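# Move foam block from desk to recessed far-aisle shelf

## Task

Pick up the little foam block lying on the desk and set it down on a shelf belonging to the shelving section at the aisle's far end that is set back deeper than the neighbouring sections. It must rest on the shelf board itself, not on top of a box. The robot must not tip over or be left leaning, or the task fails.

## Robot and tools

Robot: a Hello Robot Stretch 4 with one arm. It has an omnidirectional wheeled base, a lift that slides up a mast, a telescoping arm reaching forward, a three-axis wrist (yaw, pitch, roll) and a two-finger gripper. It stands about 1.6 m tall; the base rim lies within 0.23 m of the base origin. Cameras: head_camera, head_left_camera, head_right_camera (fisheye) and wrist_camera.

Frames: the base frame sits on the floor below the base centre, x ahead, y to the left, z up, in metres. hand_pose is reported in this frame (a point between the open fingertips; the printed value may be somewhat wrong). The odometry frame is where the base frame was when the scene began; base_odometry counts wheel turns only, so slip shows up as travel, and heading is in radians, left positive, -3.142 to 3.142.

move: one action per call, and always pass blocking: false (true or omitted is refused). The call comes back in about half a second while the robot keeps moving. An action holds base, joints or both, plus optional speeds, pace, contact_limits; or end_of_arm on its own.
- base: a single object, an offset from where the base last reported itself (not a pose). {"translate_m": d} drives straight, forward positive; {"strafe_m": d} slides sideways, left positive; both can be combined for a straight diagonal; {"rotate_rad": d} spins in place, counter-clockwise positive. It cannot be combined with the others. Ranges: translate_m and strafe_m -2 to 2 m, rotate_rad -3.2 to 3.2 rad.
- joints: one object of absolute targets by name: lift_m 0 to 1.2 m; arm_m 0 to 0.55 m extension; wrist_yaw_rad -1.134 to 4.276 (0 straight ahead, positive turns left, 3.14 folded back, above 3.4 may hit the arm); wrist_pitch_rad -1.117 to 4.259 (0 level, 1.57 pointing down); wrist_roll_rad -1.117 to 4.259 (0 fingers level, positive clockwise seen from behind); gripper_m -0.038 to 0.141 fingertip gap in metres (may be off by up to 0.015; at -0.02 or less the tips press together). Out-of-range joint targets are clipped and the result notes it; other bad values are refused, and an unknown key makes the call invalid.
- pace: "slow", "default", "fast" or "max". speeds: per-joint top speed (not gripper_m), replacing pace for that joint. Lifting above lift_m 0.2 reduces base speed.
- contact_limits: 0 (lightest) to 1 (hardest) for arm_m, lift_m, translate_m, strafe_m, rotate_rad, given only next to its own command; default 0.5. A base limit persists until the next base action. Even at 0 the arm needs a firm push to stop; for a gentle press use 0 and aim 1 to 3 mm beyond contact. Carrying a load, keep lift_m's limit at 0.15+ for 1 kg, 0.3+ for 2 kg.
- end_of_arm: "enable_torque" re-powers wrist or gripper motors that shut off.
A new move replaces only the targets it names. Motions left out may still strain toward old targets.

wait: seconds 0 to 10; returns early once moves finish. wait(0) shows progress of a running move under "earlier move". stop: brakes everything and holds it; call it again if the "stop:" line says wheels are not holding. zoom_image: camera plus region [x0, y0, x1, y1] in pixels of that camera's last image, top-left origin, at most 504 by 504. finished_scene: scene = current scene number; it cannot be undone, and the block must stay placed afterwards. All tools accept cameras (list of names, [] for none, omitted or ["all"] for every camera).

Results: joint_positions, base_status and joint_status ("done", "moving", "off_target", "contact_stop", "time_out", "limit_stop_at_own_body", "limit_stop_at_tilt", "torque_fault"), on_its_own (unrequested behaviour such as slack joints; "held at" gives a target), motor_effort in percent with bracketed peak, servo_current in mA, base_tilt in degrees (forward, right; about 3 degrees bias), turned_by_wheels versus turned_by_imu (a gap above about 0.1 rad means slip or a collision), lidar_m (12 sectors of 30 degrees, first straight ahead, counting counter-clockwise; "-" means nothing seen or closer than 0.25 m; it sees roughly 0.15 m to robot height), wrist_depth_mm (7x7 grid, 100 to 2000 mm, "-" when unreadable). The "pictures" line lists image order. An uncommanded stop, a refusal or a bad move blocks the rest of that reply's move, wait and finished_scene calls.

Gripping: command a gap more than 0.015 under the object's width; about 0.06 under resists tugs, and tighter pulls it toward the wrist. Neither gripper_m nor "done" proves a hold; check for a rise in the gripper's servo_current after closing to 0.015 or more. Fingers pressed on a surface can jam. Expect occasional brief tugs on the held block.

Avoid: the wrist hitting the body (gripper over the base with lift below about 0.2, or 0.45 pointing down; tilting up while rolled; yaw plus pitch below about -1.1; rolling or tilting while folded back). Don't press the gripper into things with the base (motor shutoff). Don't drive or spin with heavy loads and arm extended over 0.2; tilt over 6 degrees freezes lift, arm and wheels. Avoid drops, hard hits and strong shoves.

Each tool is called after ">>>" in YAML: its name, and indented under it one key for each argument.

## Session

>>> move:

Scene clock: 0.00 s.
base_odometry: x=+0.000 y=+0.000 heading=+0.000
turned_by_wheels: +0.000
turned_by_imu: +0.000
base_tilt: forward=+0.4 right=+1.5
lidar_m: 0.98 0.98 1.13 1.93 1.07 1.58 2.71 2.70 1.20 0.99 0.99 1.15
base_status: not commanded
joint_positions: lift_m=+0.140 arm_m=+0.002 wrist_yaw_rad=+3.046 wrist_pitch_rad=+0.002 wrist_roll_rad=+0.000 gripper_m=+0.056
joint_status: not commanded
measured_speeds: all 0
motor_effort: lift_m=+20 arm_m=-4 wheel_0=+0 wheel_1=+0 wheel_2=+0
servo_current: wrist_yaw_rad=33 wrist_pitch_rad=33 wrist_roll_rad=26 gripper_m=46
hand_pose: x=-0.1056 y=+0.1144 z=+0.3181 quat_wxyz=(+0.048, -0.001, +0.000, +0.999) (m; base frame)
wrist_depth_mm: 136 139 - - - - - / 114 140 - - 1983 - - / 123 150 - - - - - / 137 192 - - 1983 - - / - - - - 1808 1808 - / 1118 1138 196 1008 1078 1205 - / 798 723 831 152 759 866 854
pictures: head_camera, head_left_camera, head_right_camera, wrist_camera

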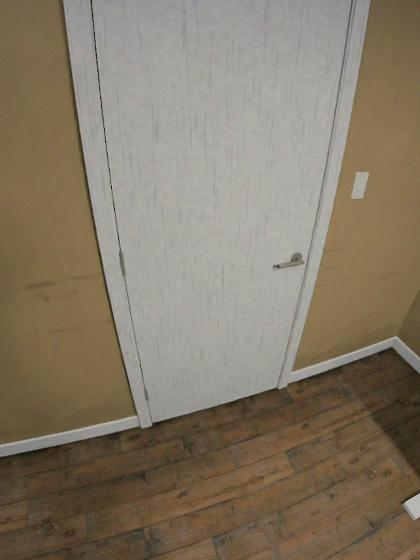

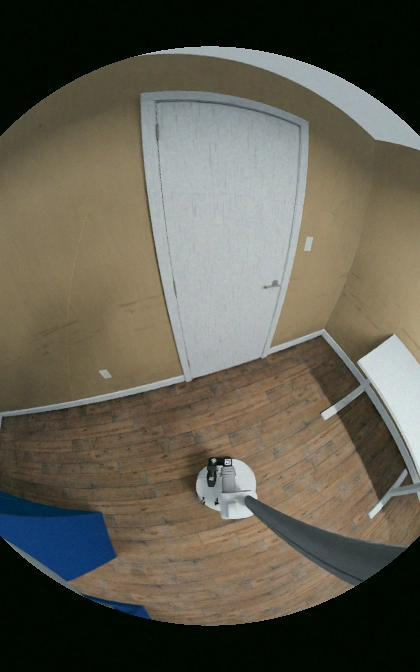

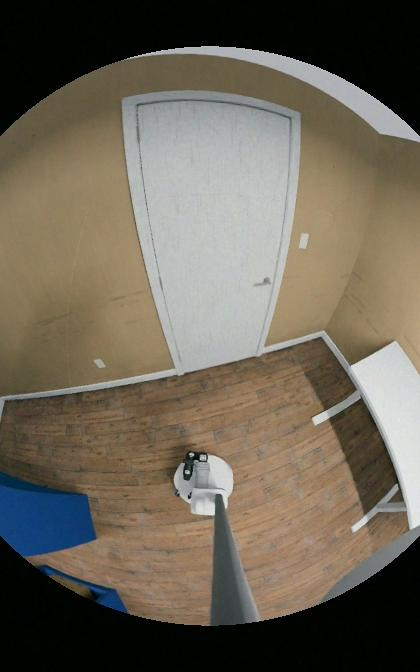

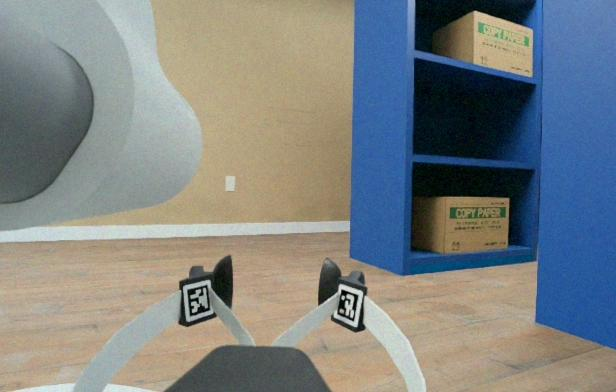

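>>> move:
  base: {"rotate_rad": -1.4}
  blocking: false
  cameras: []

>>> wait:
  seconds: 3

Scene clock: 4.20 s.
move: moving
base_odometry: x=+0.000 y=+0.000 heading=-0.261
turned_by_wheels: -0.261
turned_by_imu: -0.258
base_tilt: forward=+0.4 right=+1.4
lidar_m: 1.04 0.97 1.05 1.42 1.05 1.11 1.60 2.69 1.49 1.04 0.97 1.04
base_status: rotate_rad moving
joint_positions: lift_m=+0.140 arm_m=+0.002 wrist_yaw_rad=+3.046 wrist_pitch_rad=+0.002 wrist_roll_rad=+0.000 gripper_m=+0.056
joint_status: not commanded
measured_speeds: translate_m=+0.001 strafe_m=-0.001 rotate_rad=-0.990 lift_m=+0.000 arm_m=+0.000 wrist_yaw_rad=+0.000 wrist_pitch_rad=+0.000 wrist_roll_rad=+0.000
motor_effort: lift_m=+20(20) arm_m=-4(4) wheel_0=+6(7) wheel_1=+7(7) wheel_2=+7(8)
servo_current: wrist_yaw_rad=39(46) wrist_pitch_rad=39(52) wrist_roll_rad=26(33) gripper_m=39(52)
hand_pose: x=-0.1056 y=+0.1144 z=+0.3181 quat_wxyz=(+0.048, -0.001, +0.000, +0.999) (m; base frame)
wrist_depth_mm: 135 140 - - - - - / 113 140 - - - - - / 123 150 - - - - - / 137 192 - - - - - / 1983 - - 1921 1921 - - / 1118 1138 196 991 1098 1008 - / 798 715 831 153 750 866 798
pictures: none
No camera images: "cameras" was empty.

Scene clock: 5.67 s.
earlier move: done
base_odometry: x=+0.000 y=+0.000 heading=-1.400
turned_by_wheels: -1.139
turned_by_imu: -1.125
base_tilt: forward=+0.4 right=+1.3
lidar_m: 0.95 1.02 1.08 0.97 1.02 1.29 1.07 1.07 1.58 2.70 2.74 1.03
base_status: done
joint_positions: lift_m=+0.140 arm_m=+0.002 wrist_yaw_rad=+3.046 wrist_pitch_rad=+0.002 wrist_roll_rad=+0.000 gripper_m=+0.056
joint_status: not commanded
measured_speeds: all 0
motor_effort: lift_m=+20(20) arm_m=-4(4) wheel_0=+2(7) wheel_1=+2(9) wheel_2=+2(8)
servo_current: wrist_yaw_rad=39(46) wrist_pitch_rad=39(52) wrist_roll_rad=26(33) gripper_m=46(52)
hand_pose: x=-0.1056 y=+0.1144 z=+0.3181 quat_wxyz=(+0.048, -0.001, +0.000, +0.999) (m; base frame)
wrist_depth_mm: 136 140 - - - - - / 115 140 - - - - - / 121 154 - - - - - / 138 183 - - - - - / - - - - 1983 - - / 991 931 196 991 1098 1182 991 / 798 723 831 153 741 854 854
wait: 1.47 of 3 s (the move ended)
pictures: head_camera, head_left_camera, head_right_camera, wrist_camera
camera_calibration:
wrist_camera: T_world_to_cam=[[0.142551, 0.98883, 0.0435186, -0.134676], [0.0286925, 0.0398208, -0.998795, 0.369213], [-0.989371, 0.143628, -0.0226955, 0.115958], [0, 0, 0, 1]] pos_world=[0.123331, 0.101815, 0.377261]

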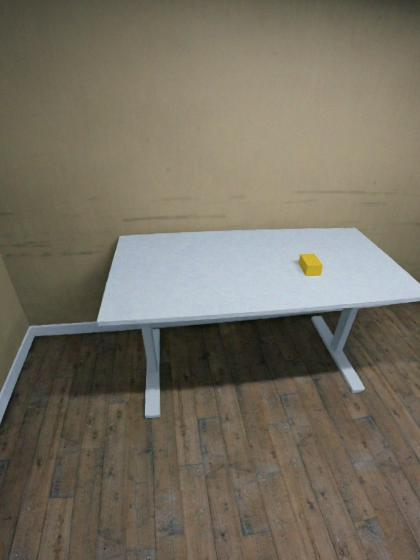

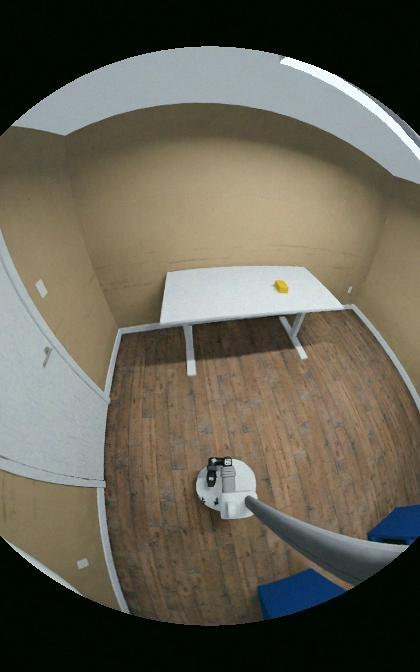

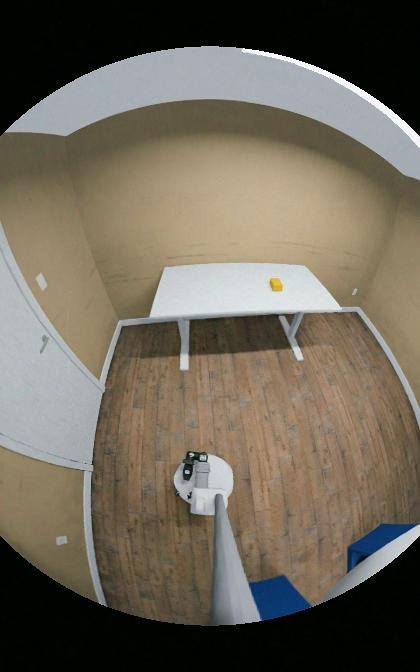

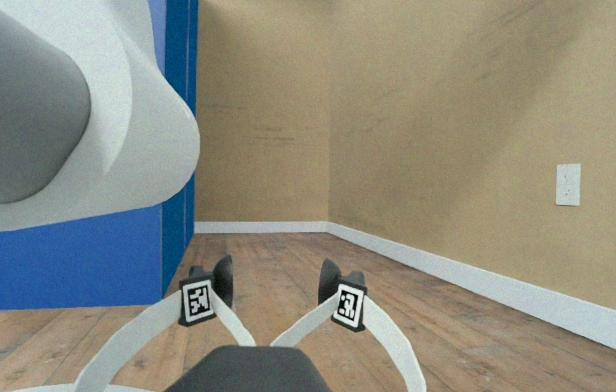

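>>> move:
  base: {"rotate_rad": -0.25}
  joints: {"lift_m": 0.95, "gripper_m": 0.13}
  blocking: false
  cameras: []

>>> wait:
  seconds: 4
  cameras: []

>>> move:
  joints: {"wrist_yaw_rad": 0.0}
  blocking: false
  cameras: []

>>> wait:
  seconds: 4

Scene clock: 31.97 s.
move: moving
base_odometry: x=+0.000 y=+0.000 heading=-1.611
turned_by_wheels: -0.212
turned_by_imu: -0.210
base_tilt: forward=+0.3 right=+1.4
lidar_m: 0.99 0.98 1.19 1.01 0.98 1.15 1.86 1.07 1.23 2.71 2.69 1.16
base_status: rotate_rad moving
joint_positions: lift_m=+0.179 arm_m=+0.002 wrist_yaw_rad=+3.046 wrist_pitch_rad=+0.002 wrist_roll_rad=+0.000 gripper_m=+0.076
joint_status: lift_m moving; gripper_m moving
measured_speeds: translate_m=-0.001 strafe_m=-0.001 rotate_rad=-0.424 lift_m=+0.149 arm_m=+0.000 wrist_yaw_rad=+0.000 wrist_pitch_rad=+0.000 wrist_roll_rad=+0.000
motor_effort: lift_m=+25(27) arm_m=-4(4) wheel_0=+2(7) wheel_1=+0(9) wheel_2=+1(8)
servo_current: wrist_yaw_rad=33(46) wrist_pitch_rad=39(52) wrist_roll_rad=26(39) gripper_m=111(111)
hand_pose: x=-0.1056 y=+0.1144 z=+0.3570 quat_wxyz=(+0.048, -0.001, +0.000, +0.999) (m; base frame)
wrist_depth_mm: 136 140 - - - - - / 115 140 - - - - - / 121 153 - - - - - / 138 219 - - - - - / - - - - - - - / - 1138 198 1281 190 1138 - / 866 741 917 149 809 878 866
pictures: none
No camera images: "cameras" was empty.

Scene clock: 35.43 s.
earlier move: done
base_odometry: x=+0.000 y=+0.000 heading=-1.649
turned_by_wheels: -0.038
turned_by_imu: -0.038
base_tilt: forward=+0.3 right=+1.4
lidar_m: 0.99 0.98 1.20 1.00 0.98 1.13 1.77 1.07 1.16 1.84 2.69 1.23
base_status: done
joint_positions: lift_m=+0.950 arm_m=+0.002 wrist_yaw_rad=+3.046 wrist_pitch_rad=+0.002 wrist_roll_rad=+0.000 gripper_m=+0.130
joint_status: all done
measured_speeds: all 0
motor_effort: lift_m=+24(28) arm_m=-4(4) wheel_0=+4(7) wheel_1=+0(9) wheel_2=+1(8)
servo_current: wrist_yaw_rad=39(52) wrist_pitch_rad=39(52) wrist_roll_rad=33(39) gripper_m=46(111)
hand_pose: x=-0.1056 y=+0.1144 z=+1.1273 quat_wxyz=(+0.048, -0.001, +0.000, +0.999) (m; base frame)
wrist_depth_mm: 136 140 - - - - - / 115 140 - - - - - / 124 153 - - - - - / 138 204 - - - - - / - - - - - - - / - - - - 195 - - / - - - - - - -
wait: 3.47 of 4 s (the move ended)
pictures: none
No camera images: "cameras" was empty.

Scene clock: 35.93 s.
move: moving
base_odometry: x=+0.000 y=+0.000 heading=-1.649
turned_by_wheels: +0.000
turned_by_imu: +0.000
base_tilt: forward=+0.4 right=+1.3
lidar_m: 1.00 0.97 1.22 1.01 0.98 1.10 1.76 1.09 1.18 1.85 2.68 1.23
base_status: not commanded
joint_positions: lift_m=+0.950 arm_m=+0.002 wrist_yaw_rad=+2.446 wrist_pitch_rad=+0.002 wrist_roll_rad=+0.000 gripper_m=+0.130
joint_status: wrist_yaw_rad moving
measured_speeds: translate_m=+0.000 strafe_m=+0.000 rotate_rad=+0.000 lift_m=+0.000 arm_m=+0.000 wrist_yaw_rad=-1.815 wrist_pitch_rad=+0.000 wrist_roll_rad=+0.000
motor_effort: lift_m=+24(24) arm_m=-4(4) wheel_0=+4(4) wheel_1=+0(0) wheel_2=+1(1)
servo_current: wrist_yaw_rad=85(130) wrist_pitch_rad=46(46) wrist_roll_rad=26(33) gripper_m=46(52)
hand_pose: x=+0.0077 y=+0.2519 z=+1.1273 quat_wxyz=(+0.341, -0.001, +0.000, +0.940) (m; base frame)
wrist_depth_mm: - - - - - - - / - - - - - - - / - - - - - - - / - - - - - - - / - - - - - - - / - 188 171 - 196 - - / - - - - - - -
pictures: none
No camera images: "cameras" was empty.

Scene clock: 38.10 s.
earlier move: done
base_odometry: x=+0.000 y=+0.000 heading=-1.649
turned_by_wheels: +0.000
turned_by_imu: +0.000
base_tilt: forward=+0.4 right=+1.3
lidar_m: 1.00 0.99 1.22 1.01 0.98 1.11 1.79 1.07 1.16 1.81 2.69 1.23
base_status: not commanded
joint_positions: lift_m=+0.950 arm_m=+0.002 wrist_yaw_rad=+0.003 wrist_pitch_rad=+0.002 wrist_roll_rad=+0.000 gripper_m=+0.130
joint_status: all done
measured_speeds: all 0
motor_effort: lift_m=+24(24) arm_m=-4(4) wheel_0=+4(4) wheel_1=+0(1) wheel_2=+1(1)
servo_current: wrist_yaw_rad=39(130) wrist_pitch_rad=39(52) wrist_roll_rad=26(33) gripper_m=46(52)
hand_pose: x=+0.4619 y=-0.0864 z=+1.1273 quat_wxyz=(+1.000, +0.000, +0.001, +0.002) (m; base frame)
wrist_depth_mm: - - - - - - - / - - - - - - - / - - - - - - - / - - - - - - - / - - - - - - - / - 187 171 - 195 - - / - - - - - - -
wait: 2.17 of 4 s (the move ended)
pictures: head_camera, head_left_camera, head_right_camera, wrist_camera
camera_calibration:
wrist_camera: T_world_to_cam=[[-0.0445005, -0.998061, 0.0435185, -0.137498], [-0.0246327, -0.0424522, -0.998795, 1.18662], [0.998706, -0.0455188, -0.0226958, -0.209947], [0, 0, 0, 1]] pos_world=[0.232787, -0.0964132, 1.1864]

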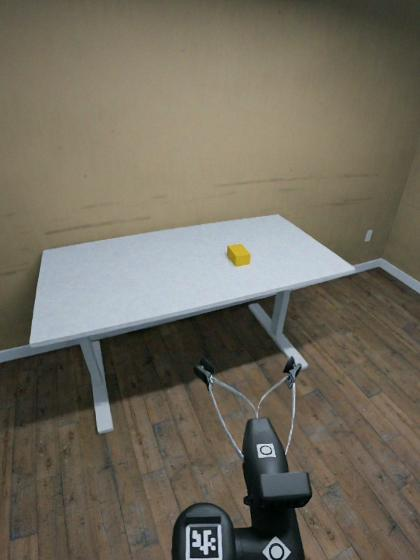

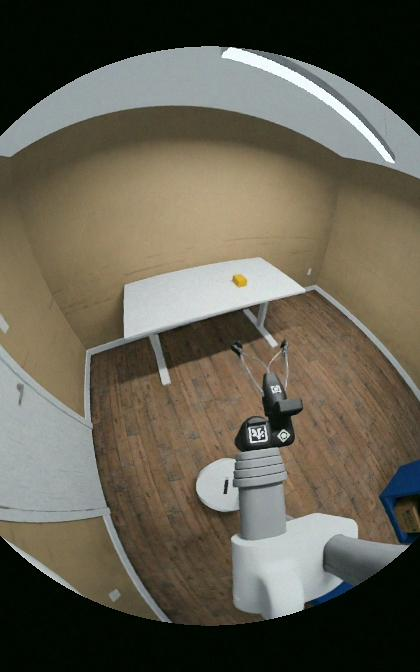

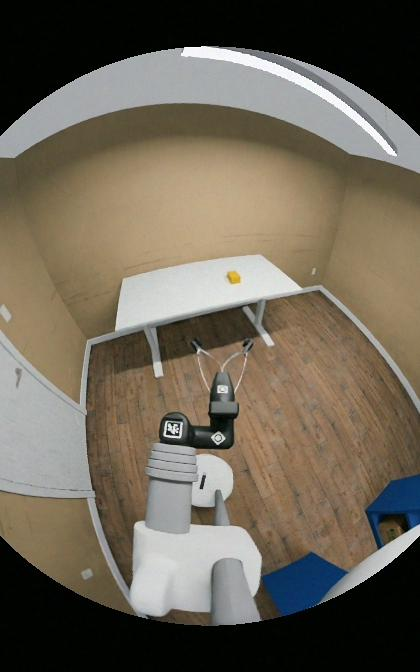

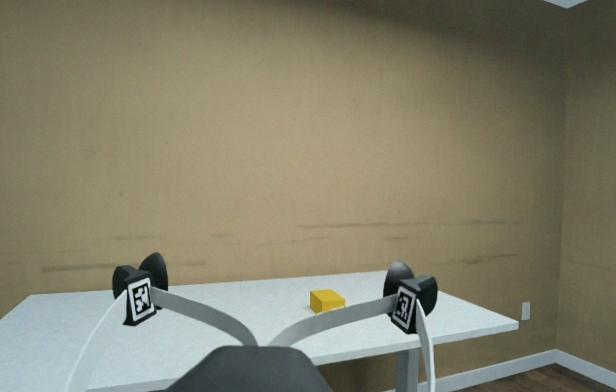

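>>> zoom_image:
  camera: "head_camera"
  region: [180, 210, 300, 310]

>>> zoom_image:
  camera: "wrist_camera"
  region: [260, 260, 400, 350]

Scaled by 4.200 from the camera's 420x560 image, which has a finer 1200x1600 frame.

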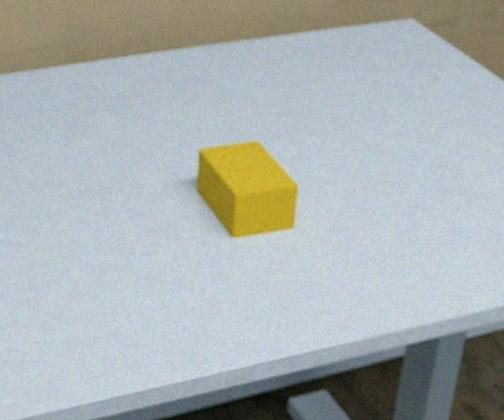

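Scaled by 3.600.

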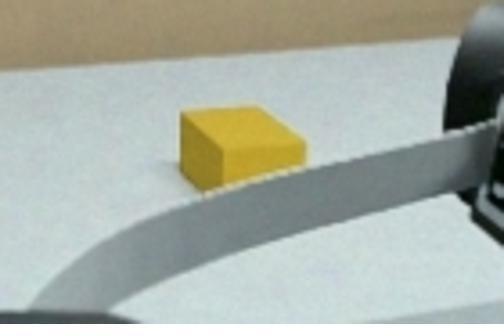

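>>> move:
  base: {"rotate_rad": 0.27}
  blocking: false
  cameras: []

>>> wait:
  seconds: 2
  cameras: []

>>> move:
  base: {"translate_m": 0.4, "strafe_m": -0.47}
  joints: {"wrist_pitch_rad": 0.5}
  blocking: false
  cameras: []

>>> wait:
  seconds: 6

Scene clock: 80.67 s.
move: moving
base_odometry: x=+0.000 y=+0.000 heading=-1.445
turned_by_wheels: +0.204
turned_by_imu: +0.201
base_tilt: forward=+0.5 right=+1.5
lidar_m: 0.99 1.00 1.11 0.97 1.02 1.27 1.08 1.08 1.57 2.67 2.70 1.08
base_status: rotate_rad moving
joint_positions: lift_m=+0.950 arm_m=+0.002 wrist_yaw_rad=+0.003 wrist_pitch_rad=+0.002 wrist_roll_rad=+0.000 gripper_m=+0.130
joint_status: not commanded
measured_speeds: translate_m=+0.001 strafe_m=+0.001 rotate_rad=+0.504 lift_m=+0.000 arm_m=+0.000 wrist_yaw_rad=+0.000 wrist_pitch_rad=+0.000 wrist_roll_rad=+0.000
motor_effort: lift_m=+24(24) arm_m=-4(4) wheel_0=-4(7) wheel_1=-3(7) wheel_2=-2(7)
servo_current: wrist_yaw_rad=46(46) wrist_pitch_rad=33(52) wrist_roll_rad=26(33) gripper_m=46(52)
hand_pose: x=+0.4618 y=-0.0865 z=+1.1273 quat_wxyz=(+1.000, +0.000, +0.001, +0.002) (m; base frame)
wrist_depth_mm: - - - - - - - / - - - - - - - / - - - - - - - / - - - - - - - / - - - - - - - / - 188 171 - 195 - - / - - - - - - -
pictures: none
No camera images: "cameras" was empty.

Scene clock: 81.23 s.
earlier move: done
base_odometry: x=+0.000 y=+0.000 heading=-1.380
turned_by_wheels: +0.065
turned_by_imu: +0.064
base_tilt: forward=+0.5 right=+1.3
lidar_m: 0.98 1.00 1.08 0.99 1.03 1.35 1.06 1.08 1.56 2.69 1.52 1.05
base_status: done
joint_positions: lift_m=+0.950 arm_m=+0.002 wrist_yaw_rad=+0.003 wrist_pitch_rad=+0.002 wrist_roll_rad=+0.000 gripper_m=+0.130
joint_status: not commanded
measured_speeds: all 0
motor_effort: lift_m=+24(24) arm_m=-4(4) wheel_0=-4(7) wheel_1=-1(7) wheel_2=-2(7)
servo_current: wrist_yaw_rad=33(46) wrist_pitch_rad=39(52) wrist_roll_rad=33(33) gripper_m=52(52)
hand_pose: x=+0.4618 y=-0.0865 z=+1.1273 quat_wxyz=(+1.000, +0.000, +0.001, +0.002) (m; base frame)
wrist_depth_mm: - - - - - - - / - - - - - - - / - - - - - - - / - - - - - - - / - - - - - - - / - 189 171 - 195 - - / - - - - - - -
wait: 0.57 of 2 s (the move ended)
pictures: none
No camera images: "cameras" was empty.

Scene clock: 81.73 s.
move: moving
base_odometry: x=-0.021 y=-0.026 heading=-1.380
turned_by_wheels: +0.000
turned_by_imu: +0.000
base_tilt: forward=+0.3 right=+1.5
lidar_m: 0.97 0.98 1.08 1.02 1.06 1.36 1.09 1.11 1.54 2.66 1.54 1.06
base_status: translate_m moving; strafe_m moving
joint_positions: lift_m=+0.950 arm_m=+0.002 wrist_yaw_rad=+0.003 wrist_pitch_rad=+0.480 wrist_roll_rad=+0.000 gripper_m=+0.130
joint_status: wrist_pitch_rad moving
measured_speeds: translate_m=+0.081 strafe_m=-0.098 rotate_rad=+0.004 lift_m=+0.000 arm_m=+0.000 wrist_yaw_rad=+0.000 wrist_pitch_rad=+0.596 wrist_roll_rad=+0.000
motor_effort: lift_m=+24(24) arm_m=-4(4) wheel_0=+8(10) wheel_1=-7(7) wheel_2=-8(9)
servo_current: wrist_yaw_rad=33(39) wrist_pitch_rad=39(65) wrist_roll_rad=33(33) gripper_m=39(52)
hand_pose: x=+0.4292 y=-0.0866 z=+0.9946 quat_wxyz=(+0.971, +0.000, +0.238, +0.002) (m; base frame)
wrist_depth_mm: - - - - - - - / - - - - - - - / - - - - - - - / - - - - - - - / 1708 1756 - 1863 1921 1921 1983 / 1537 205 1464 1661 202 1618 1661 / 1281 1281 - - 1397 1366 1397
pictures: none
No camera images: "cameras" was empty.

Scene clock: 84.77 s.
earlier move: done
base_odometry: x=-0.385 y=-0.482 heading=-1.380
turned_by_wheels: +0.000
turned_by_imu: -0.002
base_tilt: forward=+0.4 right=+1.3
lidar_m: 0.62 0.64 0.87 1.49 1.49 1.98 1.41 1.55 2.38 2.20 2.22 0.67
base_status: done
joint_positions: lift_m=+0.950 arm_m=+0.002 wrist_yaw_rad=+0.003 wrist_pitch_rad=+0.499 wrist_roll_rad=+0.000 gripper_m=+0.130
joint_status: all done
measured_speeds: all 0
motor_effort: lift_m=+24(24) arm_m=-4(4) wheel_0=+2(10) wheel_1=-1(7) wheel_2=+0(9)
servo_current: wrist_yaw_rad=39(52) wrist_pitch_rad=46(65) wrist_roll_rad=20(39) gripper_m=52(52)
hand_pose: x=+0.4266 y=-0.0866 z=+0.9897 quat_wxyz=(+0.969, +0.000, +0.247, +0.002) (m; base frame)
wrist_depth_mm: - - - - - - - / - - - - - - - / - - - - - - - / - - - - - - - / - - - - - - - / - 193 1397 1537 202 1576 1576 / 1205 1229 1336 - 1366 1308 1366
wait: 3.03 of 6 s (the move ended)
pictures: head_camera, head_left_camera, head_right_camera, wrist_camera
camera_calibration:
wrist_camera: T_world_to_cam=[[-0.0181505, -0.997964, 0.0611349, -0.16193], [-0.498353, -0.0439783, -0.865858, 1.11875], [0.866784, -0.0461825, -0.49654, 0.347311], [0, 0, 0, 1]] pos_world=[0.253547, -0.0963602, 1.15103]

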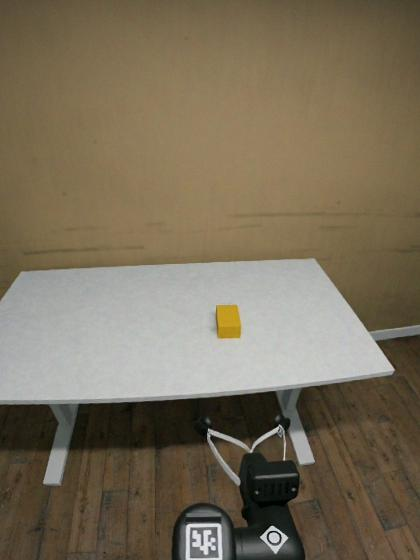

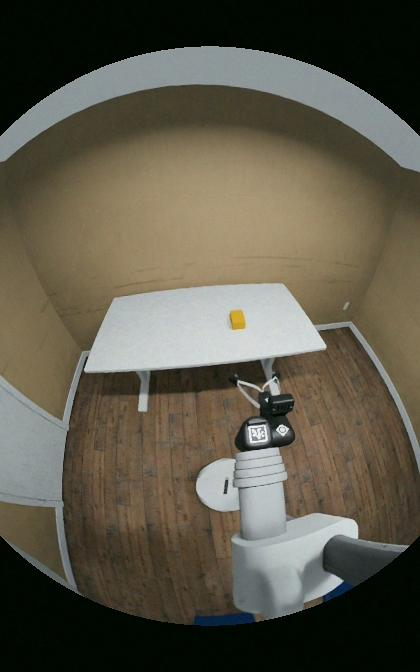

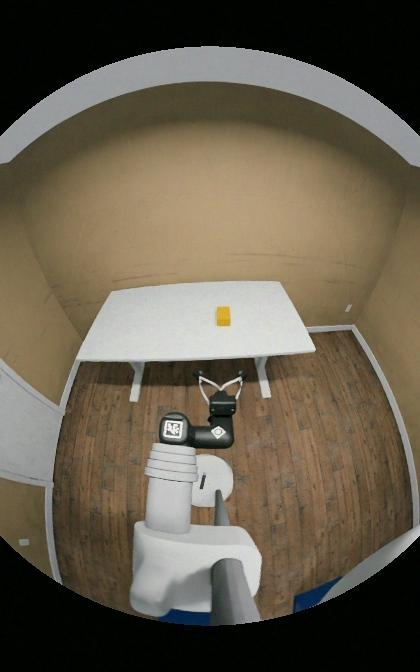

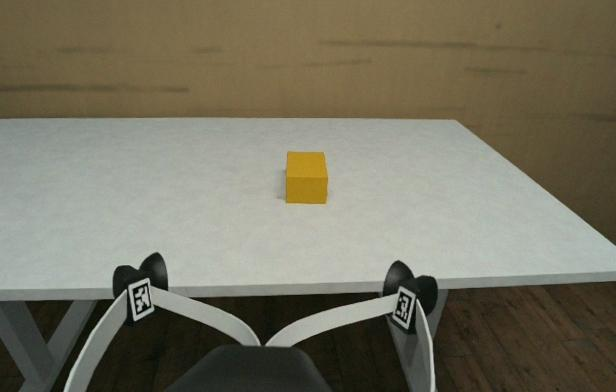

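>>> move:
  joints: {"lift_m": 0.8}
  blocking: false
  cameras: []

>>> wait:
  seconds: 3
  cameras: ["head_camera", "wrist_camera"]

>>> zoom_image:
  camera: "wrist_camera"
  region: [230, 60, 380, 200]

>>> zoom_image:
  camera: "head_camera"
  region: [180, 280, 280, 400]

Scene clock: 108.73 s.
move: moving
base_odometry: x=-0.385 y=-0.482 heading=-1.380
turned_by_wheels: +0.000
turned_by_imu: -0.001
base_tilt: forward=+0.4 right=+1.3
lidar_m: 0.63 0.66 0.87 1.48 1.50 2.00 1.43 1.56 2.36 2.20 2.24 0.69
base_status: not commanded
joint_positions: lift_m=+0.911 arm_m=+0.002 wrist_yaw_rad=+0.003 wrist_pitch_rad=+0.499 wrist_roll_rad=+0.000 gripper_m=+0.130
joint_status: lift_m moving
measured_speeds: translate_m=+0.000 strafe_m=+0.000 rotate_rad=+0.000 lift_m=-0.149 arm_m=+0.000 wrist_yaw_rad=+0.000 wrist_pitch_rad=+0.000 wrist_roll_rad=+0.000
motor_effort: lift_m=+11(22) arm_m=-4(4) wheel_0=+2(2) wheel_1=-1(1) wheel_2=+0(1)
servo_current: wrist_yaw_rad=39(46) wrist_pitch_rad=46(59) wrist_roll_rad=26(26) gripper_m=46(59)
hand_pose: x=+0.4266 y=-0.0866 z=+0.9513 quat_wxyz=(+0.969, +0.000, +0.247, +0.002) (m; base frame)
wrist_depth_mm: - - - - - - - / - - - - - - - / - - - - - - - / - - - - - - - / - - - - - - - / 1430 195 1366 1537 202 1499 1499 / 1160 1205 1255 - 1336 1308 1308
pictures: none
No camera images: "cameras" was empty.

Scene clock: 109.93 s.
earlier move: done
base_odometry: x=-0.385 y=-0.482 heading=-1.380
turned_by_wheels: +0.000
turned_by_imu: +0.000
base_tilt: forward=+0.3 right=+1.3
lidar_m: 0.60 0.63 0.85 1.49 1.52 1.98 1.43 1.55 2.36 2.18 2.23 0.69
base_status: not commanded
joint_positions: lift_m=+0.800 arm_m=+0.002 wrist_yaw_rad=+0.003 wrist_pitch_rad=+0.499 wrist_roll_rad=+0.000 gripper_m=+0.130
joint_status: all done
measured_speeds: all 0
motor_effort: lift_m=+14(22) arm_m=-4(4) wheel_0=+2(2) wheel_1=-1(1) wheel_2=+0(1)
servo_current: wrist_yaw_rad=33(46) wrist_pitch_rad=33(59) wrist_roll_rad=26(33) gripper_m=39(59)
hand_pose: x=+0.4266 y=-0.0866 z=+0.8405 quat_wxyz=(+0.969, +0.000, +0.247, +0.002) (m; base frame)
wrist_depth_mm: - - - - - - - / - - - - - - - / - - - - - - - / - - - - - - - / - - 1499 1499 1499 1576 1576 / 1281 204 1229 1366 202 1366 1336 / 1098 1078 1160 - 1160 1160 1182
wait: 1.20 of 3 s (the move ended)
pictures: head_camera, wrist_camera
camera_calibration:
wrist_camera: T_world_to_cam=[[-0.0181485, -0.997964, 0.0611356, -0.152812], [-0.498381, -0.0439784, -0.865842, 0.989575], [0.866768, -0.0461826, -0.496569, 0.273273], [0, 0, 0, 1]] pos_world=[0.253548, -0.0963602, 1.00186]

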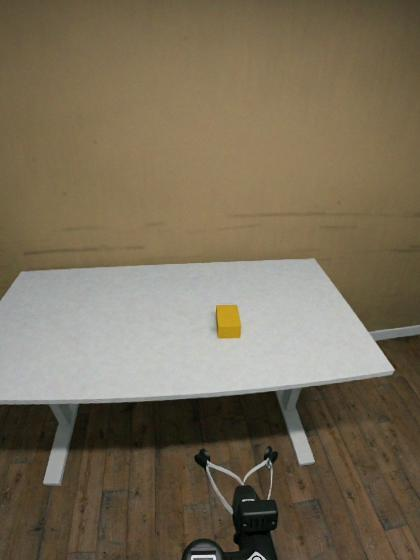

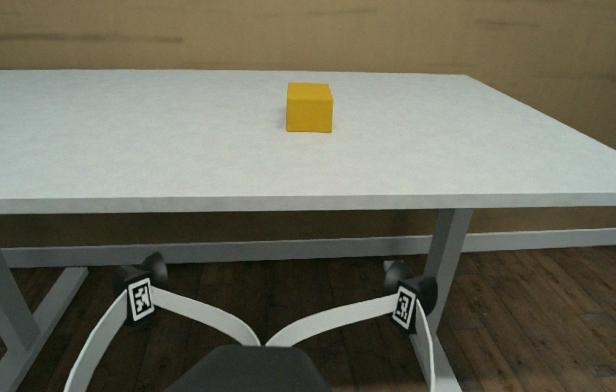

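Scaled by 3.360.

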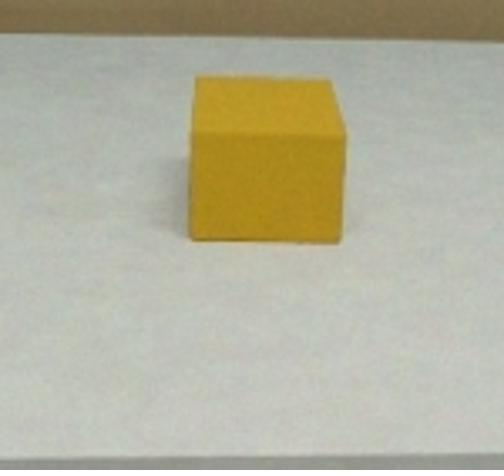

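Scaled by 4.200 from the camera's 420x560 image, which has a finer 1200x1600 frame.

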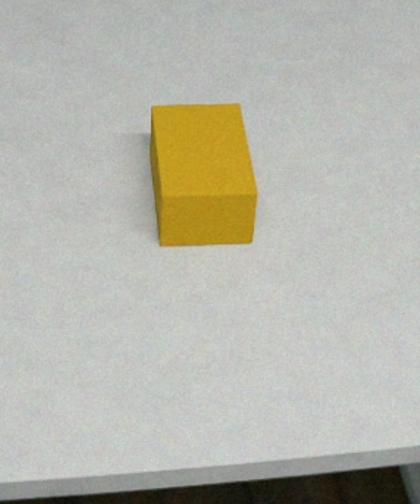

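>>> move:
  base: {"translate_m": 0.2, "strafe_m": -0.028}
  joints: {"lift_m": 0.87, "arm_m": 0.22, "gripper_m": 0.141}
  blocking: false
  cameras: []

>>> wait:
  seconds: 4
  cameras: ["head_camera", "wrist_camera"]

>>> zoom_image:
  camera: "head_camera"
  region: [140, 280, 340, 480]

Scene clock: 144.63 s.
move: moving
base_odometry: x=-0.384 y=-0.515 heading=-1.379
turned_by_wheels: +0.000
turned_by_imu: +0.000
base_tilt: forward=+0.4 right=+1.5
lidar_m: 0.59 0.62 0.80 1.50 1.54 2.01 1.45 1.58 2.35 2.18 2.22 0.65
base_status: translate_m moving; strafe_m moving
joint_positions: lift_m=+0.839 arm_m=+0.054 wrist_yaw_rad=+0.003 wrist_pitch_rad=+0.500 wrist_roll_rad=+0.000 gripper_m=+0.139
joint_status: lift_m moving; arm_m moving; gripper_m moving
measured_speeds: translate_m=+0.124 strafe_m=-0.018 rotate_rad=+0.000 lift_m=+0.141 arm_m=+0.198 wrist_yaw_rad=+0.000 wrist_pitch_rad=+0.000 wrist_roll_rad=+0.000
motor_effort: lift_m=+27(27) arm_m=+7(9) wheel_0=+6(7) wheel_1=+5(5) wheel_2=-8(10)
servo_current: wrist_yaw_rad=33(46) wrist_pitch_rad=39(52) wrist_roll_rad=26(33) gripper_m=46(78)
hand_pose: x=+0.4788 y=-0.0866 z=+0.8786 quat_wxyz=(+0.969, +0.000, +0.247, +0.001) (m; base frame)
wrist_depth_mm: - - - - - - - / - - - - - - - / - - - 609 - - - / - - - - - - - / - - - - - - 1661 / 1336 197 1281 1397 200 1397 1397 / 1118 1138 1205 - 1160 1205 1229
pictures: none
No camera images: "cameras" was empty.

Scene clock: 146.20 s.
earlier move: done
base_odometry: x=-0.375 y=-0.684 heading=-1.379
turned_by_wheels: +0.000
turned_by_imu: -0.001
base_tilt: forward=+0.3 right=+1.4
lidar_m: 0.41 0.45 0.57 1.53 1.57 2.09 1.62 1.71 2.29 2.14 0.68 0.46
base_status: done
joint_positions: lift_m=+0.870 arm_m=+0.220 wrist_yaw_rad=+0.003 wrist_pitch_rad=+0.500 wrist_roll_rad=+0.000 gripper_m=+0.141
joint_status: all done
measured_speeds: all 0
motor_effort: lift_m=+24(27) arm_m=+6(9) wheel_0=+2(8) wheel_1=+3(6) wheel_2=+0(10)
servo_current: wrist_yaw_rad=39(46) wrist_pitch_rad=33(59) wrist_roll_rad=26(33) gripper_m=52(78)
hand_pose: x=+0.6441 y=-0.0866 z=+0.9097 quat_wxyz=(+0.969, +0.000, +0.247, +0.001) (m; base frame)
wrist_depth_mm: - - - - - - - / - - - - - - - / - - - - - - - / - - - - - - - / - - - 379 - - - / - 187 181 317 195 - - / - - - - - - -
wait: 1.57 of 4 s (the move ended)
pictures: head_camera, wrist_camera
camera_calibration:
wrist_camera: T_world_to_cam=[[-0.0183216, -0.997961, 0.0611378, -0.153026], [-0.498478, -0.0438891, -0.865791, 1.15784], [0.866709, -0.0463385, -0.496657, 0.119194], [0, 0, 0, 1]] pos_world=[0.471047, -0.0963746, 1.071]

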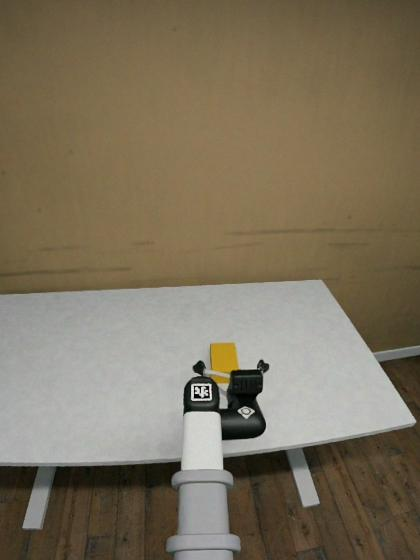

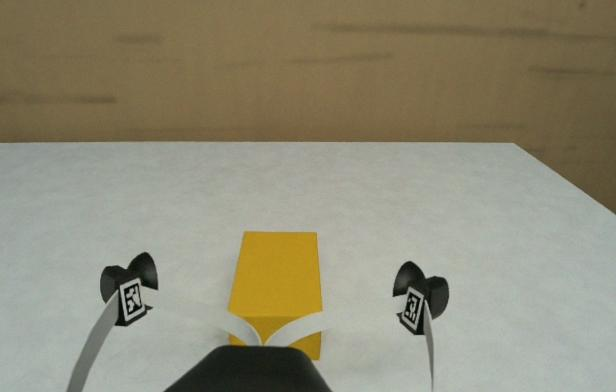

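Scaled by 2.520 from the camera's 420x560 image, which has a finer 1200x1600 frame.

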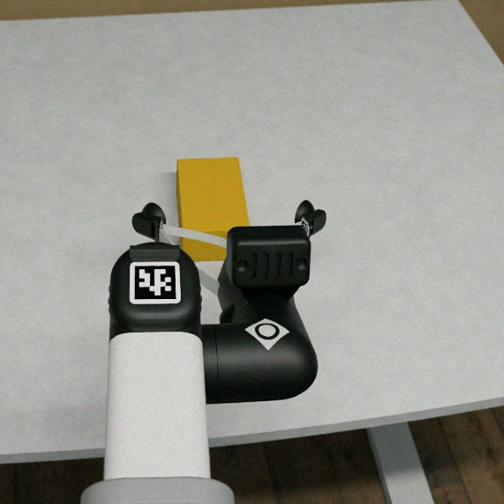

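>>> move:
  joints: {"arm_m": 0.322}
  blocking: false
  cameras: []

>>> wait:
  seconds: 2
  cameras: []

>>> move:
  joints: {"lift_m": 0.765}
  pace: "slow"
  contact_limits: {"lift_m": 0.2}
  blocking: false
  cameras: []

>>> wait:
  seconds: 3
  cameras: ["head_camera", "wrist_camera"]

Scene clock: 165.00 s.
move: moving
base_odometry: x=-0.375 y=-0.684 heading=-1.379
turned_by_wheels: +0.000
turned_by_imu: -0.001
base_tilt: forward=+0.2 right=+1.4
lidar_m: 0.42 0.46 0.56 1.54 1.58 2.06 1.60 1.73 2.32 2.14 0.70 0.47
base_status: not commanded
joint_positions: lift_m=+0.870 arm_m=+0.272 wrist_yaw_rad=+0.003 wrist_pitch_rad=+0.500 wrist_roll_rad=+0.000 gripper_m=+0.141
joint_status: arm_m moving
measured_speeds: translate_m=+0.000 strafe_m=+0.000 rotate_rad=+0.000 lift_m=+0.000 arm_m=+0.198 wrist_yaw_rad=+0.000 wrist_pitch_rad=+0.000 wrist_roll_rad=+0.000
motor_effort: lift_m=+24(24) arm_m=+5(8) wheel_0=+2(2) wheel_1=+3(3) wheel_2=+0(0)
servo_current: wrist_yaw_rad=33(39) wrist_pitch_rad=46(46) wrist_roll_rad=26(33) gripper_m=33(52)
hand_pose: x=+0.6965 y=-0.0866 z=+0.9097 quat_wxyz=(+0.969, +0.000, +0.247, +0.001) (m; base frame)
wrist_depth_mm: - - - - - - - / - - - - - - - / - - - - - - - / - - - - - - - / - - - - - - - / - 187 291 315 196 - - / - - - - - - -
pictures: none
No camera images: "cameras" was empty.

Scene clock: 165.80 s.
earlier move: done
base_odometry: x=-0.375 y=-0.684 heading=-1.379
turned_by_wheels: +0.000
turned_by_imu: +0.000
base_tilt: forward=+0.4 right=+1.5
lidar_m: 0.43 0.48 0.57 1.53 1.56 2.06 1.63 1.73 2.32 2.14 0.67 0.46
base_status: not commanded
joint_positions: lift_m=+0.870 arm_m=+0.322 wrist_yaw_rad=+0.003 wrist_pitch_rad=+0.500 wrist_roll_rad=+0.000 gripper_m=+0.141
joint_status: all done
measured_speeds: all 0
motor_effort: lift_m=+24(24) arm_m=+6(9) wheel_0=+2(2) wheel_1=+3(3) wheel_2=+0(0)
servo_current: wrist_yaw_rad=46(46) wrist_pitch_rad=33(52) wrist_roll_rad=26(33) gripper_m=46(52)
hand_pose: x=+0.7461 y=-0.0866 z=+0.9097 quat_wxyz=(+0.969, +0.000, +0.247, +0.001) (m; base frame)
wrist_depth_mm: - - - - - - - / - - - - - - - / - - - - - - - / - - - - - - - / - - - - - - - / - 187 177 304 196 - - / - - - - - - -
wait: 0.80 of 2 s (the move ended)
pictures: none
No camera images: "cameras" was empty.

Scene clock: 166.30 s.
move: moving
base_odometry: x=-0.375 y=-0.684 heading=-1.379
turned_by_wheels: +0.000
turned_by_imu: +0.000
base_tilt: forward=+0.3 right=+1.5
lidar_m: 0.44 0.45 0.59 1.54 1.59 2.07 1.61 1.72 2.31 2.13 0.68 0.47
base_status: not commanded
joint_positions: lift_m=+0.844 arm_m=+0.322 wrist_yaw_rad=+0.003 wrist_pitch_rad=+0.500 wrist_roll_rad=+0.000 gripper_m=+0.141
joint_status: lift_m moving
measured_speeds: translate_m=+0.000 strafe_m=+0.000 rotate_rad=+0.000 lift_m=-0.099 arm_m=+0.000 wrist_yaw_rad=+0.000 wrist_pitch_rad=+0.000 wrist_roll_rad=+0.000
motor_effort: lift_m=+13(24) arm_m=+6(7) wheel_0=+2(2) wheel_1=+3(3) wheel_2=+0(0)
servo_current: wrist_yaw_rad=33(46) wrist_pitch_rad=26(46) wrist_roll_rad=26(33) gripper_m=46(52)
contact_limits: lift_m 0.2
hand_pose: x=+0.7461 y=-0.0866 z=+0.8843 quat_wxyz=(+0.969, +0.000, +0.247, +0.001) (m; base frame)
wrist_depth_mm: - - - - - - - / - - - - - - - / - - - - - - - / - - - - - - - / - - - - - - - / - 187 181 287 195 - - / - - - - - - -
pictures: none
No camera images: "cameras" was empty.

Scene clock: 167.53 s.
earlier move: done
base_odometry: x=-0.375 y=-0.684 heading=-1.379
turned_by_wheels: +0.000
turned_by_imu: +0.000
base_tilt: forward=+0.5 right=+1.4
lidar_m: 0.43 0.44 0.58 1.54 1.58 2.10 1.59 1.74 2.32 2.13 0.68 0.45
base_status: not commanded
joint_positions: lift_m=+0.766 arm_m=+0.322 wrist_yaw_rad=+0.003 wrist_pitch_rad=+0.500 wrist_roll_rad=+0.000 gripper_m=+0.141
joint_status: all done
measured_speeds: all 0
motor_effort: lift_m=+12(24) arm_m=+6(7) wheel_0=+2(2) wheel_1=+3(3) wheel_2=+0(0)
servo_current: wrist_yaw_rad=39(46) wrist_pitch_rad=26(52) wrist_roll_rad=26(33) gripper_m=46(52)
contact_limits: lift_m 0.2
hand_pose: x=+0.7461 y=-0.0866 z=+0.8056 quat_wxyz=(+0.969, +0.000, +0.247, +0.001) (m; base frame)
wrist_depth_mm: - - - - - - - / - - - - - - - / - - - - - - - / - - 255 260 - - - / - - 220 224 - - - / - 181 183 184 195 - - / - - 167 136 - - -
wait: 1.23 of 3 s (the move ended)
pictures: head_camera, wrist_camera
camera_calibration:
wrist_camera: T_world_to_cam=[[-0.0183231, -0.997961, 0.0611379, -0.144798], [-0.498478, -0.0438884, -0.865791, 1.11862], [0.866709, -0.0463399, -0.496657, -0.0208635], [0, 0, 0, 1]] pos_world=[0.573037, -0.0963747, 0.966982]

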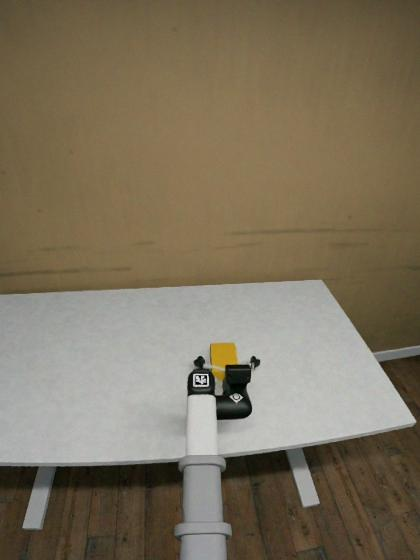

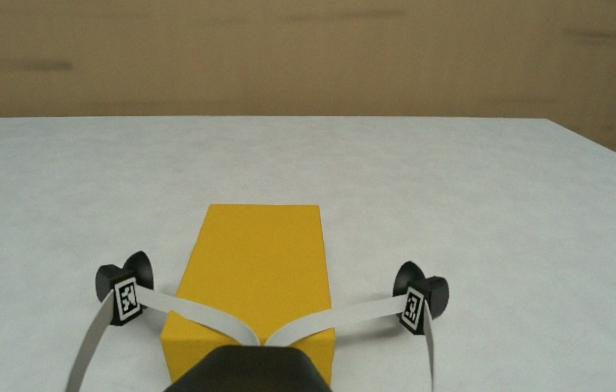

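>>> move:
  joints: {"gripper_m": 0.02}
  blocking: false
  cameras: []

>>> wait:
  seconds: 3
  cameras: ["head_camera", "wrist_camera"]

Scene clock: 174.30 s.
move: moving
base_odometry: x=-0.375 y=-0.684 heading=-1.379
turned_by_wheels: +0.000
turned_by_imu: -0.001
base_tilt: forward=+0.2 right=+1.3
lidar_m: 0.42 0.44 0.60 1.53 1.56 2.06 1.62 1.72 2.32 2.12 0.72 0.46
base_status: not commanded
joint_positions: lift_m=+0.766 arm_m=+0.322 wrist_yaw_rad=+0.003 wrist_pitch_rad=+0.500 wrist_roll_rad=+0.000 gripper_m=+0.129
joint_status: gripper_m moving
measured_speeds: all 0
motor_effort: lift_m=+12(12) arm_m=+7(7) wheel_0=+2(2) wheel_1=+3(3) wheel_2=+0(0)
servo_current: wrist_yaw_rad=33(46) wrist_pitch_rad=39(46) wrist_roll_rad=26(33) gripper_m=91(98)
contact_limits: lift_m 0.2
hand_pose: x=+0.7461 y=-0.0866 z=+0.8056 quat_wxyz=(+0.969, +0.000, +0.247, +0.001) (m; base frame)
wrist_depth_mm: - - - - - - - / - - - - - - - / - - - - - - - / - - - 268 - - - / - - 221 224 - - - / - 185 182 185 194 - - / - - 167 133 - - -
pictures: none
No camera images: "cameras" was empty.

Scene clock: 175.93 s.
earlier move: done
base_odometry: x=-0.375 y=-0.684 heading=-1.379
turned_by_wheels: +0.000
turned_by_imu: +0.000
base_tilt: forward=+0.3 right=+1.4
lidar_m: 0.42 0.45 0.56 1.52 1.57 2.08 1.62 1.73 2.29 2.14 0.70 0.44
base_status: not commanded
joint_positions: lift_m=+0.765 arm_m=+0.322 wrist_yaw_rad=+0.003 wrist_pitch_rad=+0.500 wrist_roll_rad=+0.000 gripper_m=+0.021
joint_status: all done
measured_speeds: all 0
motor_effort: lift_m=+13(13) arm_m=+6(7) wheel_0=+2(2) wheel_1=+3(3) wheel_2=+0(0)
servo_current: wrist_yaw_rad=33(46) wrist_pitch_rad=46(52) wrist_roll_rad=26(33) gripper_m=117(254)
contact_limits: lift_m 0.2
hand_pose: x=+0.7461 y=-0.0866 z=+0.8055 quat_wxyz=(+0.969, +0.000, +0.247, +0.001) (m; base frame)
wrist_depth_mm: - - - - - - - / - - - - - - - / - - - - - - - / - - - 232 - - - / - - 198 201 - - - / - 176 168 170 180 - - / - - 145 148 - - -
wait: 1.63 of 3 s (the move ended)
pictures: head_camera, wrist_camera
camera_calibration:
wrist_camera: T_world_to_cam=[[-0.0183158, -0.997961, 0.0611404, -0.144796], [-0.498588, -0.0438884, -0.865728, 1.11853], [0.866646, -0.0463404, -0.496767, -0.0208018], [0, 0, 0, 1]] pos_world=[0.573058, -0.0963748, 0.966857]

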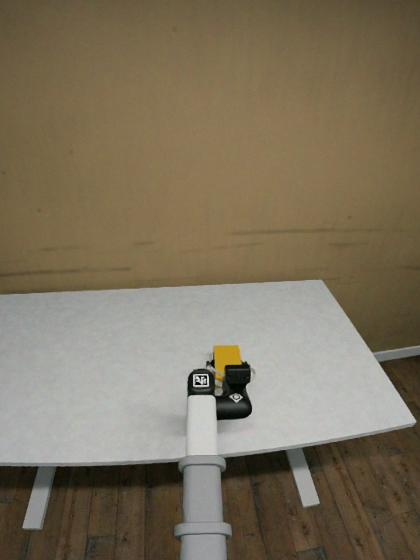

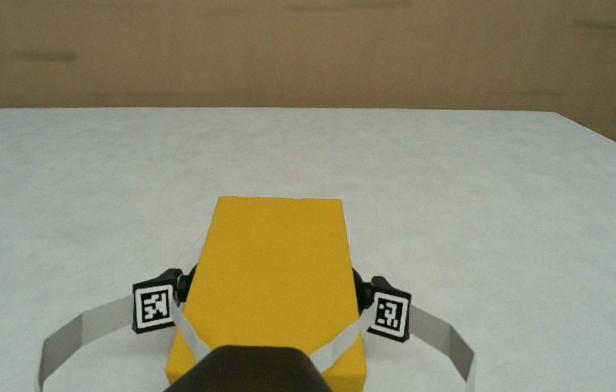

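>>> move:
  joints: {"lift_m": 0.9}
  pace: "slow"
  blocking: false
  cameras: []

>>> wait:
  seconds: 3
  cameras: ["wrist_camera"]

>>> move:
  joints: {"arm_m": 0.0}
  blocking: false
  cameras: []

>>> wait:
  seconds: 3
  cameras: ["wrist_camera"]

Scene clock: 181.87 s.
move: moving
base_odometry: x=-0.375 y=-0.684 heading=-1.379
turned_by_wheels: +0.000
turned_by_imu: -0.001
base_tilt: forward=+0.2 right=+1.4
lidar_m: 0.43 0.45 0.61 1.52 1.59 2.06 1.60 1.73 2.31 2.13 0.68 0.48
base_status: not commanded
joint_positions: lift_m=+0.791 arm_m=+0.322 wrist_yaw_rad=+0.003 wrist_pitch_rad=+0.500 wrist_roll_rad=+0.000 gripper_m=+0.021
joint_status: lift_m moving
measured_speeds: translate_m=+0.000 strafe_m=+0.000 rotate_rad=+0.000 lift_m=+0.099 arm_m=+0.000 wrist_yaw_rad=+0.000 wrist_pitch_rad=+0.000 wrist_roll_rad=+0.000
motor_effort: lift_m=+27(27) arm_m=+6(6) wheel_0=+2(2) wheel_1=+3(3) wheel_2=+0(0)
servo_current: wrist_yaw_rad=33(39) wrist_pitch_rad=46(52) wrist_roll_rad=33(33) gripper_m=117(124)
hand_pose: x=+0.7461 y=-0.0866 z=+0.8307 quat_wxyz=(+0.969, +0.000, +0.247, +0.001) (m; base frame)
wrist_depth_mm: - - - - - - - / - - - - - - - / - - - - - - - / - - - 233 - - - / - - 198 202 - - - / - 176 169 170 180 - - / - - 145 148 - - -
pictures: none
No camera images: "cameras" was empty.

Scene clock: 183.30 s.
earlier move: done
base_odometry: x=-0.375 y=-0.684 heading=-1.379
turned_by_wheels: +0.000
turned_by_imu: +0.000
base_tilt: forward=+0.3 right=+1.5
lidar_m: 0.44 0.45 0.56 1.52 1.55 2.06 1.62 1.72 2.29 2.14 0.71 0.47
base_status: not commanded
joint_positions: lift_m=+0.900 arm_m=+0.322 wrist_yaw_rad=+0.003 wrist_pitch_rad=+0.500 wrist_roll_rad=+0.000 gripper_m=+0.021
joint_status: all done
measured_speeds: all 0
motor_effort: lift_m=+24(27) arm_m=+6(6) wheel_0=+2(2) wheel_1=+3(3) wheel_2=+0(0)
servo_current: wrist_yaw_rad=26(52) wrist_pitch_rad=20(59) wrist_roll_rad=33(33) gripper_m=111(130)
hand_pose: x=+0.7461 y=-0.0866 z=+0.9396 quat_wxyz=(+0.969, +0.000, +0.247, +0.001) (m; base frame)
wrist_depth_mm: - - - - - - - / - - - - - - - / - - - - - - - / - - - 233 - - - / - - 197 200 - - - / - 176 169 170 180 - - / - - 145 148 - - -
wait: 1.43 of 3 s (the move ended)
pictures: wrist_camera
camera_calibration:
wrist_camera: T_world_to_cam=[[-0.0183096, -0.997961, 0.0611425, -0.153], [-0.498671, -0.0438888, -0.86568, 1.2346], [0.866598, -0.0463402, -0.49685, 0.0459198], [0, 0, 0, 1]] pos_world=[0.573062, -0.0963747, 1.10094]

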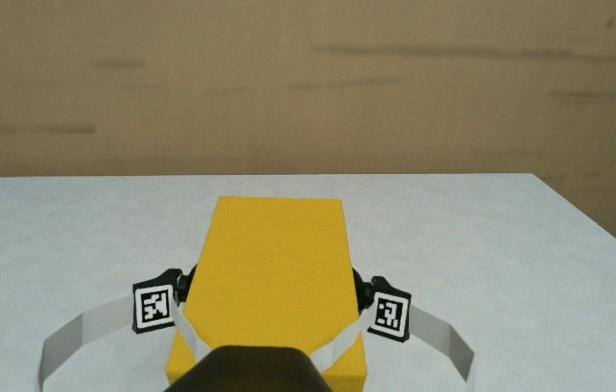

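Scene clock: 183.80 s.
move: moving
base_odometry: x=-0.375 y=-0.684 heading=-1.379
turned_by_wheels: +0.000
turned_by_imu: +0.000
base_tilt: forward=+0.5 right=+1.3
lidar_m: 0.44 0.44 0.58 1.52 1.57 2.06 1.61 1.70 2.31 2.14 0.69 0.45
base_status: not commanded
joint_positions: lift_m=+0.900 arm_m=+0.270 wrist_yaw_rad=+0.003 wrist_pitch_rad=+0.500 wrist_roll_rad=+0.000 gripper_m=+0.021
joint_status: arm_m moving
joint sent to its limit — arm_m, lower limit.
measured_speeds: translate_m=+0.000 strafe_m=+0.000 rotate_rad=+0.000 lift_m=+0.000 arm_m=-0.198 wrist_yaw_rad=+0.000 wrist_pitch_rad=+0.000 wrist_roll_rad=+0.000
motor_effort: lift_m=+24(24) arm_m=-6(9) wheel_0=+2(2) wheel_1=+3(3) wheel_2=+0(0)
servo_current: wrist_yaw_rad=33(52) wrist_pitch_rad=39(52) wrist_roll_rad=26(33) gripper_m=124(130)
hand_pose: x=+0.6940 y=-0.0866 z=+0.9396 quat_wxyz=(+0.969, +0.000, +0.247, +0.001) (m; base frame)
wrist_depth_mm: - - - - - - - / - - - - - - - / - - - - - - - / - - - 234 - - - / - - 197 201 - - - / - 176 169 170 180 - - / - - 145 148 - - -
pictures: none
No camera images: "cameras" was empty.

Scene clock: 185.37 s.
earlier move: done
base_odometry: x=-0.375 y=-0.684 heading=-1.379
turned_by_wheels: +0.000
turned_by_imu: +0.000
base_tilt: forward=+0.4 right=+1.3
lidar_m: 0.42 0.44 0.60 1.52 1.58 2.06 1.62 1.71 2.31 2.14 0.67 0.47
base_status: not commanded
joint_positions: lift_m=+0.900 arm_m=+0.002 wrist_yaw_rad=+0.003 wrist_pitch_rad=+0.500 wrist_roll_rad=+0.000 gripper_m=+0.021
joint_status: all done
joint sent to its limit — arm_m, lower limit.
measured_speeds: all 0
motor_effort: lift_m=+24(25) arm_m=-6(10) wheel_0=+2(2) wheel_1=+2(3) wheel_2=+0(0)
servo_current: wrist_yaw_rad=39(52) wrist_pitch_rad=52(52) wrist_roll_rad=20(33) gripper_m=117(130)
hand_pose: x=+0.4267 y=-0.0866 z=+0.9396 quat_wxyz=(+0.969, +0.000, +0.247, +0.001) (m; base frame)
wrist_depth_mm: - - - - - - - / - - - - - - - / - - - - - - - / - - - 232 - - - / - - 198 200 - - - / - 176 169 170 180 - - / - - 145 148 - 152 -
wait: 1.57 of 3 s (the move ended)
pictures: wrist_camera
camera_calibration:
wrist_camera: T_world_to_cam=[[-0.0183169, -0.997961, 0.0611432, -0.158846], [-0.498697, -0.0438845, -0.865665, 1.07536], [0.866583, -0.0463482, -0.496876, 0.322679], [0, 0, 0, 1]] pos_world=[0.25374, -0.0963755, 1.10094]

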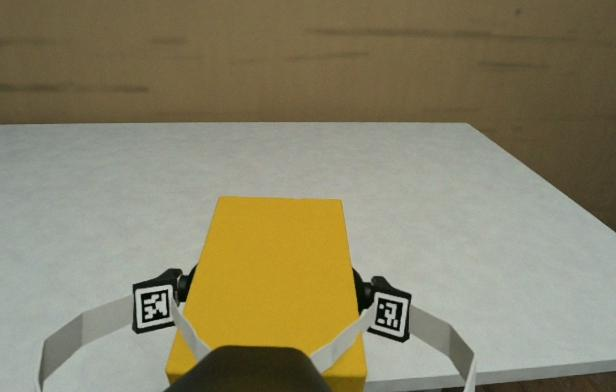

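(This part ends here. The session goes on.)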